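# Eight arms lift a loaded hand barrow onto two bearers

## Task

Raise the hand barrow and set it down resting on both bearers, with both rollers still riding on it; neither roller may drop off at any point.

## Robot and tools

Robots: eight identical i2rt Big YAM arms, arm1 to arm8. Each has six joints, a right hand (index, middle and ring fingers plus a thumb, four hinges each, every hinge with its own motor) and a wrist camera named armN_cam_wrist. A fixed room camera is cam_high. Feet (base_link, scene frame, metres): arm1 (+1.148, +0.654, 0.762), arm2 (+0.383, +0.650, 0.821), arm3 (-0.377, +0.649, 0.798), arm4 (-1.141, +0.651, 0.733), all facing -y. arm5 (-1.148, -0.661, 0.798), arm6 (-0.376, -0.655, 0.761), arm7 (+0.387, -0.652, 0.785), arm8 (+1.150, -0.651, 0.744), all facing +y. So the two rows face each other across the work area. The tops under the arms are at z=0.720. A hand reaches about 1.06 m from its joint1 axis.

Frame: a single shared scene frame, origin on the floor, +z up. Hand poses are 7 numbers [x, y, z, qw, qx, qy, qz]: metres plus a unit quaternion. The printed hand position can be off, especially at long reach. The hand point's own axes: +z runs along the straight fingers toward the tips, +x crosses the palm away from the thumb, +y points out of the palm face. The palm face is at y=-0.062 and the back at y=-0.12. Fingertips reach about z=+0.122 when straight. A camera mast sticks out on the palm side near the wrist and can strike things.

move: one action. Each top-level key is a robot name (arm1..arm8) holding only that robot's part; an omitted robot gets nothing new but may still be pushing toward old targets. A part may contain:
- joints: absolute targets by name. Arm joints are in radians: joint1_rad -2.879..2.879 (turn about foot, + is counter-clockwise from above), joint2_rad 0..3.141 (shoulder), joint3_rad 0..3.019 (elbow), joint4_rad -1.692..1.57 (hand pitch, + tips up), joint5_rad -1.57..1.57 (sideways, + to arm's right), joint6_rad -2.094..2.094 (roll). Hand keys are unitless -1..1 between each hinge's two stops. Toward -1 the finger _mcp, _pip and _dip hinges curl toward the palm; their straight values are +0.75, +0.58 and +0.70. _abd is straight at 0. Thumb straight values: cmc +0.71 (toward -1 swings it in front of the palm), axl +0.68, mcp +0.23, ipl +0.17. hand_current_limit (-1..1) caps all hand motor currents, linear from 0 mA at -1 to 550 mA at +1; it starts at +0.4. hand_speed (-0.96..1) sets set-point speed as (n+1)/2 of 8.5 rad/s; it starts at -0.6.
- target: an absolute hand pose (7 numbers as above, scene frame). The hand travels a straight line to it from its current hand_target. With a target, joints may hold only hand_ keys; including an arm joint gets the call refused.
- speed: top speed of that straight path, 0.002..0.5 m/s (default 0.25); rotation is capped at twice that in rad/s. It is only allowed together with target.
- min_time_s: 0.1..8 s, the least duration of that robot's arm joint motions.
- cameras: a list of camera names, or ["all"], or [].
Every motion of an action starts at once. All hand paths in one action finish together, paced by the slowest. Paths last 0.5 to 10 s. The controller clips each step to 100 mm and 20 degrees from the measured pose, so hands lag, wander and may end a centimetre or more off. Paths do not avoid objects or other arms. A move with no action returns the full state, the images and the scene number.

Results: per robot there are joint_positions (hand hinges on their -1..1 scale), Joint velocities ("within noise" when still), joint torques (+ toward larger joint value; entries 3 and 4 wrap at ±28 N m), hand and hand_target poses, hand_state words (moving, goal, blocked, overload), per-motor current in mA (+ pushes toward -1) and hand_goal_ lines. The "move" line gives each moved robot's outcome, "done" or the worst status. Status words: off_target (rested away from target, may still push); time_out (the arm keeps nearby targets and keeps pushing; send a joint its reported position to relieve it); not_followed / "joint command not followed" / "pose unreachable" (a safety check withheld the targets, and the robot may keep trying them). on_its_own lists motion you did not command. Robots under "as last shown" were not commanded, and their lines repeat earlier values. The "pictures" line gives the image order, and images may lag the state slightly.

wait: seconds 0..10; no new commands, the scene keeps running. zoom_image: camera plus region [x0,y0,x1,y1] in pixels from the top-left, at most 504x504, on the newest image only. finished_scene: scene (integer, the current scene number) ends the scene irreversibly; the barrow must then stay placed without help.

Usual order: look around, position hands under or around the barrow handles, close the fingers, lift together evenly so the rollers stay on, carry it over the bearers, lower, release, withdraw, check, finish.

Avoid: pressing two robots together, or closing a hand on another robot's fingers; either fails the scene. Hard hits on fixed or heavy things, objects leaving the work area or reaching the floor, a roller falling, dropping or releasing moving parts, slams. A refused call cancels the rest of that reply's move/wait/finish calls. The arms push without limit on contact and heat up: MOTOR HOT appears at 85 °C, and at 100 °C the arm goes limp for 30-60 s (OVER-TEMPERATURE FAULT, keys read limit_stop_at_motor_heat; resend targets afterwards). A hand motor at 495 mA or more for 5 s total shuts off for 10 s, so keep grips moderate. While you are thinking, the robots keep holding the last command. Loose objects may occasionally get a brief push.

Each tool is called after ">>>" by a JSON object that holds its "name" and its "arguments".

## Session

Scene 1 succeeded. Now scene 2.

>>> {"name": "move", "arguments": {"cameras": ["cam_high"]}}

>>> {"name": "zoom_image", "arguments": {"camera": "cam_high", "region": [220, 130, 460, 400]}}

>>> {"name": "zoom_image", "arguments": {"camera": "cam_high", "region": [440, 130, 680, 400]}}

Scene clock: 0.00 s.
Joint torques (N m): no reading
Heat: arm1: hottest joint2_rad 39 °C; arm2: hottest joint2_rad 31 °C; arm3: hottest joint1_rad 32 °C; arm4: hottest joint2_rad 38 °C; arm5: hottest joint1_rad 33 °C; arm6: hottest joint3_rad 35 °C; arm7: hottest joint3_rad 38 °C; arm8: hottest joint2_rad 33 °C.
Joint velocities: within noise
arm1.joint_positions: joint1_rad=-0.063 joint2_rad=+0.584 joint3_rad=+1.390 joint4_rad=-1.299 joint5_rad=+0.038 joint6_rad=+1.085 hand_index_mcp=+0.753 hand_index_abd=+0.000 hand_index_pip=+0.577 hand_index_dip=+0.696 hand_middle_mcp=+0.753 hand_middle_abd=+0.000 hand_middle_pip=+0.577 hand_middle_dip=+0.696 hand_ring_mcp=+0.753 hand_ring_abd=+0.000 hand_ring_pip=+0.577 hand_ring_dip=+0.696 hand_thumb_cmc=+0.714 hand_thumb_axl=+0.677 hand_thumb_mcp=+0.226 hand_thumb_ipl=+0.168 hand_current_limit=+0.400 hand_speed=-0.600
arm1.joint_status: not commanded
arm1.hand_state: goal,goal,goal,goal,goal,goal,goal,goal,goal,goal,goal,goal,goal,goal,goal,goal
arm1.index_mcp_current_ma: 0
arm1.index_abd_current_ma: 0
arm1.index_pip_current_ma: 0
arm1.index_dip_current_ma: 0
arm1.middle_mcp_current_ma: 0
arm1.middle_abd_current_ma: 0
arm1.middle_pip_current_ma: 0
arm1.middle_dip_current_ma: 0
arm1.ring_mcp_current_ma: 0
arm1.ring_abd_current_ma: 0
arm1.ring_pip_current_ma: 0
arm1.ring_dip_current_ma: 0
arm1.thumb_cmc_current_ma: 0
arm1.thumb_axl_current_ma: 0
arm1.thumb_mcp_current_ma: 0
arm1.thumb_ipl_current_ma: 0
arm1.hand_goal_index_mcp: 0.754
arm1.hand_goal_index_abd: 0.000
arm1.hand_goal_index_pip: 0.576
arm1.hand_goal_index_dip: 0.696
arm1.hand_goal_middle_mcp: 0.754
arm1.hand_goal_middle_abd: 0.000
arm1.hand_goal_middle_pip: 0.576
arm1.hand_goal_middle_dip: 0.696
arm1.hand_goal_ring_mcp: 0.754
arm1.hand_goal_ring_abd: 0.000
arm1.hand_goal_ring_pip: 0.576
arm1.hand_goal_ring_dip: 0.696
arm1.hand_goal_thumb_cmc: 0.714
arm1.hand_goal_thumb_axl: 0.678
arm1.hand_goal_thumb_mcp: 0.226
arm1.hand_goal_thumb_ipl: 0.168
arm1.hand: x=+1.0374 y=+0.4230 z=+1.3329 quat_wxyz=(+0.454, +0.714, -0.482, +0.228) (m; scene frame)
arm1.hand_target: x=+1.0377 y=+0.4264 z=+1.3463 quat_wxyz=(+0.466, +0.707, -0.478, +0.234) (m; scene frame)
arm1.hand_status: not commanded
arm2.joint_positions: joint1_rad=-0.097 joint2_rad=+0.583 joint3_rad=+1.360 joint4_rad=-1.318 joint5_rad=+0.102 joint6_rad=+1.123 hand_index_mcp=+0.753 hand_index_abd=+0.000 hand_index_pip=+0.577 hand_index_dip=+0.696 hand_middle_mcp=+0.753 hand_middle_abd=+0.000 hand_middle_pip=+0.577 hand_middle_dip=+0.696 hand_ring_mcp=+0.753 hand_ring_abd=+0.000 hand_ring_pip=+0.577 hand_ring_dip=+0.696 hand_thumb_cmc=+0.714 hand_thumb_axl=+0.677 hand_thumb_mcp=+0.226 hand_thumb_ipl=+0.168 hand_current_limit=+0.400 hand_speed=-0.600
arm2.joint_status: not commanded
arm2.hand_state: goal,goal,goal,goal,goal,goal,goal,goal,goal,goal,goal,goal,goal,goal,goal,goal
arm2.index_mcp_current_ma: 0
arm2.index_abd_current_ma: 0
arm2.index_pip_current_ma: 0
arm2.index_dip_current_ma: 0
arm2.middle_mcp_current_ma: 0
arm2.middle_abd_current_ma: 0
arm2.middle_pip_current_ma: 0
arm2.middle_dip_current_ma: 0
arm2.ring_mcp_current_ma: 0
arm2.ring_abd_current_ma: 0
arm2.ring_pip_current_ma: 0
arm2.ring_dip_current_ma: 0
arm2.thumb_cmc_current_ma: 0
arm2.thumb_axl_current_ma: 0
arm2.thumb_mcp_current_ma: 0
arm2.thumb_ipl_current_ma: 0
arm2.hand_goal_index_mcp: 0.754
arm2.hand_goal_index_abd: 0.000
arm2.hand_goal_index_pip: 0.576
arm2.hand_goal_index_dip: 0.696
arm2.hand_goal_middle_mcp: 0.754
arm2.hand_goal_middle_abd: 0.000
arm2.hand_goal_middle_pip: 0.576
arm2.hand_goal_middle_dip: 0.696
arm2.hand_goal_ring_mcp: 0.754
arm2.hand_goal_ring_abd: 0.000
arm2.hand_goal_ring_pip: 0.576
arm2.hand_goal_ring_dip: 0.696
arm2.hand_goal_thumb_cmc: 0.714
arm2.hand_goal_thumb_axl: 0.678
arm2.hand_goal_thumb_mcp: 0.226
arm2.hand_goal_thumb_ipl: 0.168
arm2.hand: x=+0.2609 y=+0.4303 z=+1.3753 quat_wxyz=(+0.447, +0.704, -0.511, +0.210) (m; scene frame)
arm2.hand_target: x=+0.2611 y=+0.4333 z=+1.3890 quat_wxyz=(+0.458, +0.697, -0.507, +0.217) (m; scene frame)
arm2.hand_status: not commanded
arm3.joint_positions: joint1_rad=-0.300 joint2_rad=+0.571 joint3_rad=+1.380 joint4_rad=-1.370 joint5_rad=+0.039 joint6_rad=+1.069 hand_index_mcp=+0.753 hand_index_abd=+0.000 hand_index_pip=+0.577 hand_index_dip=+0.696 hand_middle_mcp=+0.753 hand_middle_abd=+0.000 hand_middle_pip=+0.577 hand_middle_dip=+0.696 hand_ring_mcp=+0.753 hand_ring_abd=+0.000 hand_ring_pip=+0.577 hand_ring_dip=+0.696 hand_thumb_cmc=+0.714 hand_thumb_axl=+0.677 hand_thumb_mcp=+0.226 hand_thumb_ipl=+0.168 hand_current_limit=+0.400 hand_speed=-0.600
arm3.joint_status: not commanded
arm3.hand_state: goal,goal,goal,goal,goal,goal,goal,goal,goal,goal,goal,goal,goal,goal,goal,goal
arm3.index_mcp_current_ma: 0
arm3.index_abd_current_ma: 0
arm3.index_pip_current_ma: 0
arm3.index_dip_current_ma: 0
arm3.middle_mcp_current_ma: 0
arm3.middle_abd_current_ma: 0
arm3.middle_pip_current_ma: 0
arm3.middle_dip_current_ma: 0
arm3.ring_mcp_current_ma: 0
arm3.ring_abd_current_ma: 0
arm3.ring_pip_current_ma: 0
arm3.ring_dip_current_ma: 0
arm3.thumb_cmc_current_ma: 0
arm3.thumb_axl_current_ma: 0
arm3.thumb_mcp_current_ma: 0
arm3.thumb_ipl_current_ma: 0
arm3.hand_goal_index_mcp: 0.754
arm3.hand_goal_index_abd: 0.000
arm3.hand_goal_index_pip: 0.576
arm3.hand_goal_index_dip: 0.696
arm3.hand_goal_middle_mcp: 0.754
arm3.hand_goal_middle_abd: 0.000
arm3.hand_goal_middle_pip: 0.576
arm3.hand_goal_middle_dip: 0.696
arm3.hand_goal_ring_mcp: 0.754
arm3.hand_goal_ring_abd: 0.000
arm3.hand_goal_ring_pip: 0.576
arm3.hand_goal_ring_dip: 0.696
arm3.hand_goal_thumb_cmc: 0.714
arm3.hand_goal_thumb_axl: 0.678
arm3.hand_goal_thumb_mcp: 0.226
arm3.hand_goal_thumb_ipl: 0.168
arm3.hand: x=-0.5321 y=+0.4664 z=+1.3550 quat_wxyz=(+0.456, +0.670, -0.563, +0.164) (m; scene frame)
arm3.hand_target: x=-0.5312 y=+0.4692 z=+1.3688 quat_wxyz=(+0.469, +0.664, -0.558, +0.169) (m; scene frame)
arm3.hand_status: not commanded
arm4.joint_positions: joint1_rad=-0.493 joint2_rad=+0.506 joint3_rad=+1.316 joint4_rad=-1.187 joint5_rad=+0.116 joint6_rad=+1.088 hand_index_mcp=+0.753 hand_index_abd=+0.000 hand_index_pip=+0.577 hand_index_dip=+0.696 hand_middle_mcp=+0.753 hand_middle_abd=+0.000 hand_middle_pip=+0.577 hand_middle_dip=+0.696 hand_ring_mcp=+0.753 hand_ring_abd=+0.000 hand_ring_pip=+0.577 hand_ring_dip=+0.696 hand_thumb_cmc=+0.714 hand_thumb_axl=+0.677 hand_thumb_mcp=+0.226 hand_thumb_ipl=+0.168 hand_current_limit=+0.400 hand_speed=-0.600
arm4.joint_status: not commanded
arm4.hand_state: goal,goal,goal,goal,goal,goal,goal,goal,goal,goal,goal,goal,goal,goal,goal,goal
arm4.index_mcp_current_ma: 0
arm4.index_abd_current_ma: 0
arm4.index_pip_current_ma: 0
arm4.index_dip_current_ma: 0
arm4.middle_mcp_current_ma: 0
arm4.middle_abd_current_ma: 0
arm4.middle_pip_current_ma: 0
arm4.middle_dip_current_ma: 0
arm4.ring_mcp_current_ma: 0
arm4.ring_abd_current_ma: 0
arm4.ring_pip_current_ma: 0
arm4.ring_dip_current_ma: 0
arm4.thumb_cmc_current_ma: 0
arm4.thumb_axl_current_ma: 0
arm4.thumb_mcp_current_ma: 0
arm4.thumb_ipl_current_ma: 0
arm4.hand_goal_index_mcp: 0.754
arm4.hand_goal_index_abd: 0.000
arm4.hand_goal_index_pip: 0.576
arm4.hand_goal_index_dip: 0.696
arm4.hand_goal_middle_mcp: 0.754
arm4.hand_goal_middle_abd: 0.000
arm4.hand_goal_middle_pip: 0.576
arm4.hand_goal_middle_dip: 0.696
arm4.hand_goal_ring_mcp: 0.754
arm4.hand_goal_ring_abd: 0.000
arm4.hand_goal_ring_pip: 0.576
arm4.hand_goal_ring_dip: 0.696
arm4.hand_goal_thumb_cmc: 0.714
arm4.hand_goal_thumb_axl: 0.678
arm4.hand_goal_thumb_mcp: 0.226
arm4.hand_goal_thumb_ipl: 0.168
arm4.hand: x=-1.3326 y=+0.5077 z=+1.3137 quat_wxyz=(+0.549, +0.564, -0.604, +0.124) (m; scene frame)
arm4.hand_target: x=-1.3306 y=+0.5115 z=+1.3236 quat_wxyz=(+0.558, +0.559, -0.600, +0.128) (m; scene frame)
arm4.hand_status: not commanded
arm5.joint_positions: joint1_rad=+0.211 joint2_rad=+0.623 joint3_rad=+1.460 joint4_rad=-1.310 joint5_rad=+0.010 joint6_rad=+1.160 hand_index_mcp=+0.753 hand_index_abd=+0.000 hand_index_pip=+0.577 hand_index_dip=+0.696 hand_middle_mcp=+0.753 hand_middle_abd=+0.000 hand_middle_pip=+0.577 hand_middle_dip=+0.696 hand_ring_mcp=+0.753 hand_ring_abd=+0.000 hand_ring_pip=+0.577 hand_ring_dip=+0.696 hand_thumb_cmc=+0.714 hand_thumb_axl=+0.677 hand_thumb_mcp=+0.226 hand_thumb_ipl=+0.168 hand_current_limit=+0.400 hand_speed=-0.600
arm5.joint_status: not commanded
arm5.hand_state: goal,goal,goal,goal,goal,goal,goal,goal,goal,goal,goal,goal,goal,goal,goal,goal
arm5.index_mcp_current_ma: 0
arm5.index_abd_current_ma: 0
arm5.index_pip_current_ma: 0
arm5.index_dip_current_ma: 0
arm5.middle_mcp_current_ma: 0
arm5.middle_abd_current_ma: 0
arm5.middle_pip_current_ma: 0
arm5.middle_dip_current_ma: 0
arm5.ring_mcp_current_ma: 0
arm5.ring_abd_current_ma: 0
arm5.ring_pip_current_ma: 0
arm5.ring_dip_current_ma: 0
arm5.thumb_cmc_current_ma: 0
arm5.thumb_axl_current_ma: 0
arm5.thumb_mcp_current_ma: 0
arm5.thumb_ipl_current_ma: 0
arm5.hand_goal_index_mcp: 0.754
arm5.hand_goal_index_abd: 0.000
arm5.hand_goal_index_pip: 0.576
arm5.hand_goal_index_dip: 0.696
arm5.hand_goal_middle_mcp: 0.754
arm5.hand_goal_middle_abd: 0.000
arm5.hand_goal_middle_pip: 0.576
arm5.hand_goal_middle_dip: 0.696
arm5.hand_goal_ring_mcp: 0.754
arm5.hand_goal_ring_abd: 0.000
arm5.hand_goal_ring_pip: 0.576
arm5.hand_goal_ring_dip: 0.696
arm5.hand_goal_thumb_cmc: 0.714
arm5.hand_goal_thumb_axl: 0.678
arm5.hand_goal_thumb_mcp: 0.226
arm5.hand_goal_thumb_ipl: 0.168
arm5.hand: x=-1.1171 y=-0.4078 z=+1.3859 quat_wxyz=(-0.332, +0.382, +0.764, +0.399) (m; scene frame)
arm5.hand_target: x=-1.1163 y=-0.4110 z=+1.3965 quat_wxyz=(-0.339, +0.379, +0.759, +0.408) (m; scene frame)
arm5.hand_status: not commanded
arm6.joint_positions: joint1_rad=-0.260 joint2_rad=+0.639 joint3_rad=+1.340 joint4_rad=-1.218 joint5_rad=+0.113 joint6_rad=+1.057 hand_index_mcp=+0.753 hand_index_abd=+0.000 hand_index_pip=+0.577 hand_index_dip=+0.696 hand_middle_mcp=+0.753 hand_middle_abd=+0.000 hand_middle_pip=+0.577 hand_middle_dip=+0.696 hand_ring_mcp=+0.753 hand_ring_abd=+0.000 hand_ring_pip=+0.577 hand_ring_dip=+0.696 hand_thumb_cmc=+0.714 hand_thumb_axl=+0.677 hand_thumb_mcp=+0.226 hand_thumb_ipl=+0.168 hand_current_limit=+0.400 hand_speed=-0.600
arm6.joint_status: not commanded
arm6.hand_state: goal,goal,goal,goal,goal,goal,goal,goal,goal,goal,goal,goal,goal,goal,goal,goal
arm6.index_mcp_current_ma: 0
arm6.index_abd_current_ma: 0
arm6.index_pip_current_ma: 0
arm6.index_dip_current_ma: 0
arm6.middle_mcp_current_ma: 0
arm6.middle_abd_current_ma: 0
arm6.middle_pip_current_ma: 0
arm6.middle_dip_current_ma: 0
arm6.ring_mcp_current_ma: 0
arm6.ring_abd_current_ma: 0
arm6.ring_pip_current_ma: 0
arm6.ring_dip_current_ma: 0
arm6.thumb_cmc_current_ma: 0
arm6.thumb_axl_current_ma: 0
arm6.thumb_mcp_current_ma: 0
arm6.thumb_ipl_current_ma: 0
arm6.hand_goal_index_mcp: 0.754
arm6.hand_goal_index_abd: 0.000
arm6.hand_goal_index_pip: 0.576
arm6.hand_goal_index_dip: 0.696
arm6.hand_goal_middle_mcp: 0.754
arm6.hand_goal_middle_abd: 0.000
arm6.hand_goal_middle_pip: 0.576
arm6.hand_goal_middle_dip: 0.696
arm6.hand_goal_ring_mcp: 0.754
arm6.hand_goal_ring_abd: 0.000
arm6.hand_goal_ring_pip: 0.576
arm6.hand_goal_ring_dip: 0.696
arm6.hand_goal_thumb_cmc: 0.714
arm6.hand_goal_thumb_axl: 0.678
arm6.hand_goal_thumb_mcp: 0.226
arm6.hand_goal_thumb_ipl: 0.168
arm6.hand: x=-0.2089 y=-0.4213 z=+1.3196 quat_wxyz=(-0.150, +0.548, +0.668, +0.481) (m; scene frame)
arm6.hand_target: x=-0.2097 y=-0.4245 z=+1.3347 quat_wxyz=(-0.156, +0.543, +0.661, +0.494) (m; scene frame)
arm6.hand_status: not commanded
arm7.joint_positions: joint1_rad=-0.238 joint2_rad=+0.634 joint3_rad=+1.338 joint4_rad=-1.262 joint5_rad=-0.006 joint6_rad=+1.140 hand_index_mcp=+0.753 hand_index_abd=+0.000 hand_index_pip=+0.577 hand_index_dip=+0.696 hand_middle_mcp=+0.753 hand_middle_abd=+0.000 hand_middle_pip=+0.577 hand_middle_dip=+0.696 hand_ring_mcp=+0.753 hand_ring_abd=+0.000 hand_ring_pip=+0.577 hand_ring_dip=+0.696 hand_thumb_cmc=+0.714 hand_thumb_axl=+0.677 hand_thumb_mcp=+0.226 hand_thumb_ipl=+0.168 hand_current_limit=+0.400 hand_speed=-0.600
arm7.joint_status: not commanded
arm7.hand_state: goal,goal,goal,goal,goal,goal,goal,goal,goal,goal,goal,goal,goal,goal,goal,goal
arm7.index_mcp_current_ma: 0
arm7.index_abd_current_ma: 0
arm7.index_pip_current_ma: 0
arm7.index_dip_current_ma: 0
arm7.middle_mcp_current_ma: 0
arm7.middle_abd_current_ma: 0
arm7.middle_pip_current_ma: 0
arm7.middle_dip_current_ma: 0
arm7.ring_mcp_current_ma: 0
arm7.ring_abd_current_ma: 0
arm7.ring_pip_current_ma: 0
arm7.ring_dip_current_ma: 0
arm7.thumb_cmc_current_ma: 0
arm7.thumb_axl_current_ma: 0
arm7.thumb_mcp_current_ma: 0
arm7.thumb_ipl_current_ma: 0
arm7.hand_goal_index_mcp: 0.754
arm7.hand_goal_index_abd: 0.000
arm7.hand_goal_index_pip: 0.576
arm7.hand_goal_index_dip: 0.696
arm7.hand_goal_middle_mcp: 0.754
arm7.hand_goal_middle_abd: 0.000
arm7.hand_goal_middle_pip: 0.576
arm7.hand_goal_middle_dip: 0.696
arm7.hand_goal_ring_mcp: 0.754
arm7.hand_goal_ring_abd: 0.000
arm7.hand_goal_ring_pip: 0.576
arm7.hand_goal_ring_dip: 0.696
arm7.hand_goal_thumb_cmc: 0.714
arm7.hand_goal_thumb_axl: 0.678
arm7.hand_goal_thumb_mcp: 0.226
arm7.hand_goal_thumb_ipl: 0.168
arm7.hand: x=+0.5302 y=-0.4158 z=+1.3248 quat_wxyz=(-0.209, +0.555, +0.674, +0.440) (m; scene frame)
arm7.hand_target: x=+0.5293 y=-0.4186 z=+1.3393 quat_wxyz=(-0.215, +0.550, +0.668, +0.452) (m; scene frame)
arm7.hand_status: not commanded
arm8.joint_positions: joint1_rad=-0.131 joint2_rad=+0.613 joint3_rad=+1.444 joint4_rad=-1.145 joint5_rad=-0.094 joint6_rad=+1.172 hand_index_mcp=+0.753 hand_index_abd=+0.000 hand_index_pip=+0.577 hand_index_dip=+0.696 hand_middle_mcp=+0.753 hand_middle_abd=+0.000 hand_middle_pip=+0.577 hand_middle_dip=+0.696 hand_ring_mcp=+0.753 hand_ring_abd=+0.000 hand_ring_pip=+0.577 hand_ring_dip=+0.696 hand_thumb_cmc=+0.714 hand_thumb_axl=+0.677 hand_thumb_mcp=+0.226 hand_thumb_ipl=+0.168 hand_current_limit=+0.400 hand_speed=-0.600
arm8.joint_status: not commanded
arm8.hand_state: goal,goal,goal,goal,goal,goal,goal,goal,goal,goal,goal,goal,goal,goal,goal,goal
arm8.index_mcp_current_ma: 0
arm8.index_abd_current_ma: 0
arm8.index_pip_current_ma: 0
arm8.index_dip_current_ma: 0
arm8.middle_mcp_current_ma: 0
arm8.middle_abd_current_ma: 0
arm8.middle_pip_current_ma: 0
arm8.middle_dip_current_ma: 0
arm8.ring_mcp_current_ma: 0
arm8.ring_abd_current_ma: 0
arm8.ring_pip_current_ma: 0
arm8.ring_dip_current_ma: 0
arm8.thumb_cmc_current_ma: 0
arm8.thumb_axl_current_ma: 0
arm8.thumb_mcp_current_ma: 0
arm8.thumb_ipl_current_ma: 0
arm8.hand_goal_index_mcp: 0.754
arm8.hand_goal_index_abd: 0.000
arm8.hand_goal_index_pip: 0.576
arm8.hand_goal_index_dip: 0.696
arm8.hand_goal_middle_mcp: 0.754
arm8.hand_goal_middle_abd: 0.000
arm8.hand_goal_middle_pip: 0.576
arm8.hand_goal_middle_dip: 0.696
arm8.hand_goal_ring_mcp: 0.754
arm8.hand_goal_ring_abd: 0.000
arm8.hand_goal_ring_pip: 0.576
arm8.hand_goal_ring_dip: 0.696
arm8.hand_goal_thumb_cmc: 0.714
arm8.hand_goal_thumb_axl: 0.678
arm8.hand_goal_thumb_mcp: 0.226
arm8.hand_goal_thumb_ipl: 0.168
arm8.hand: x=+1.2541 y=-0.4079 z=+1.3629 quat_wxyz=(-0.309, +0.479, +0.654, +0.498) (m; scene frame)
arm8.hand_target: x=+1.2531 y=-0.4124 z=+1.3749 quat_wxyz=(-0.314, +0.473, +0.648, +0.508) (m; scene frame)
arm8.hand_status: not commanded
pictures: cam_high
Images, in order (width x height): cam_high 896x504.

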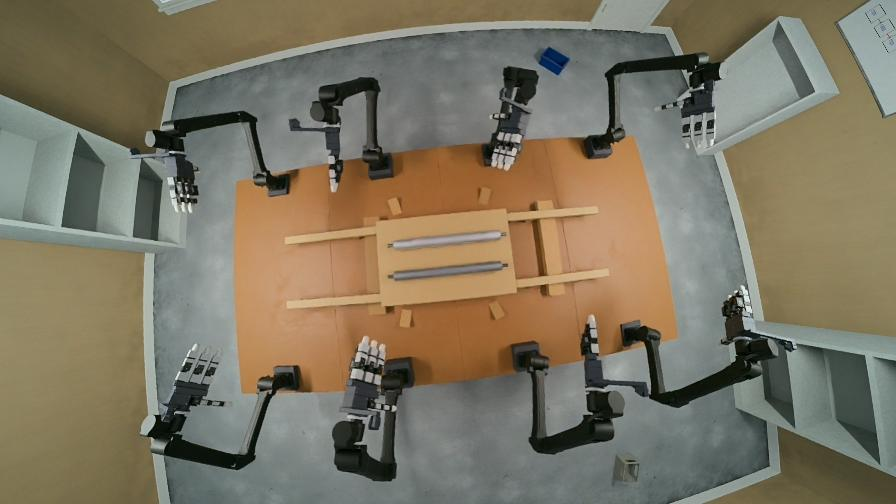

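Scaled by 1.867.

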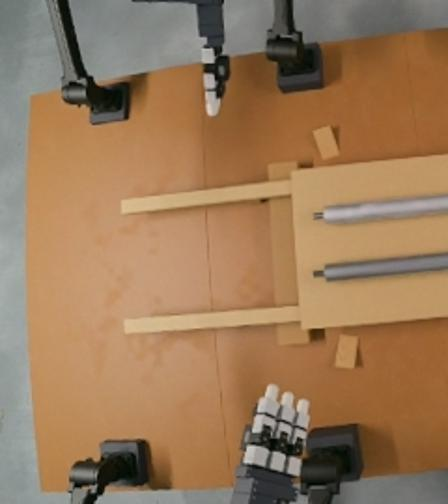

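Scaled by 1.867.

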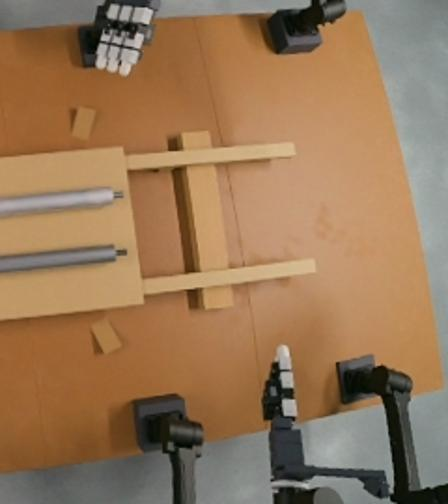

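>>> {"name": "zoom_image", "arguments": {"camera": "cam_high", "region": [360, 190, 530, 320]}}

Scaled by 2.965.

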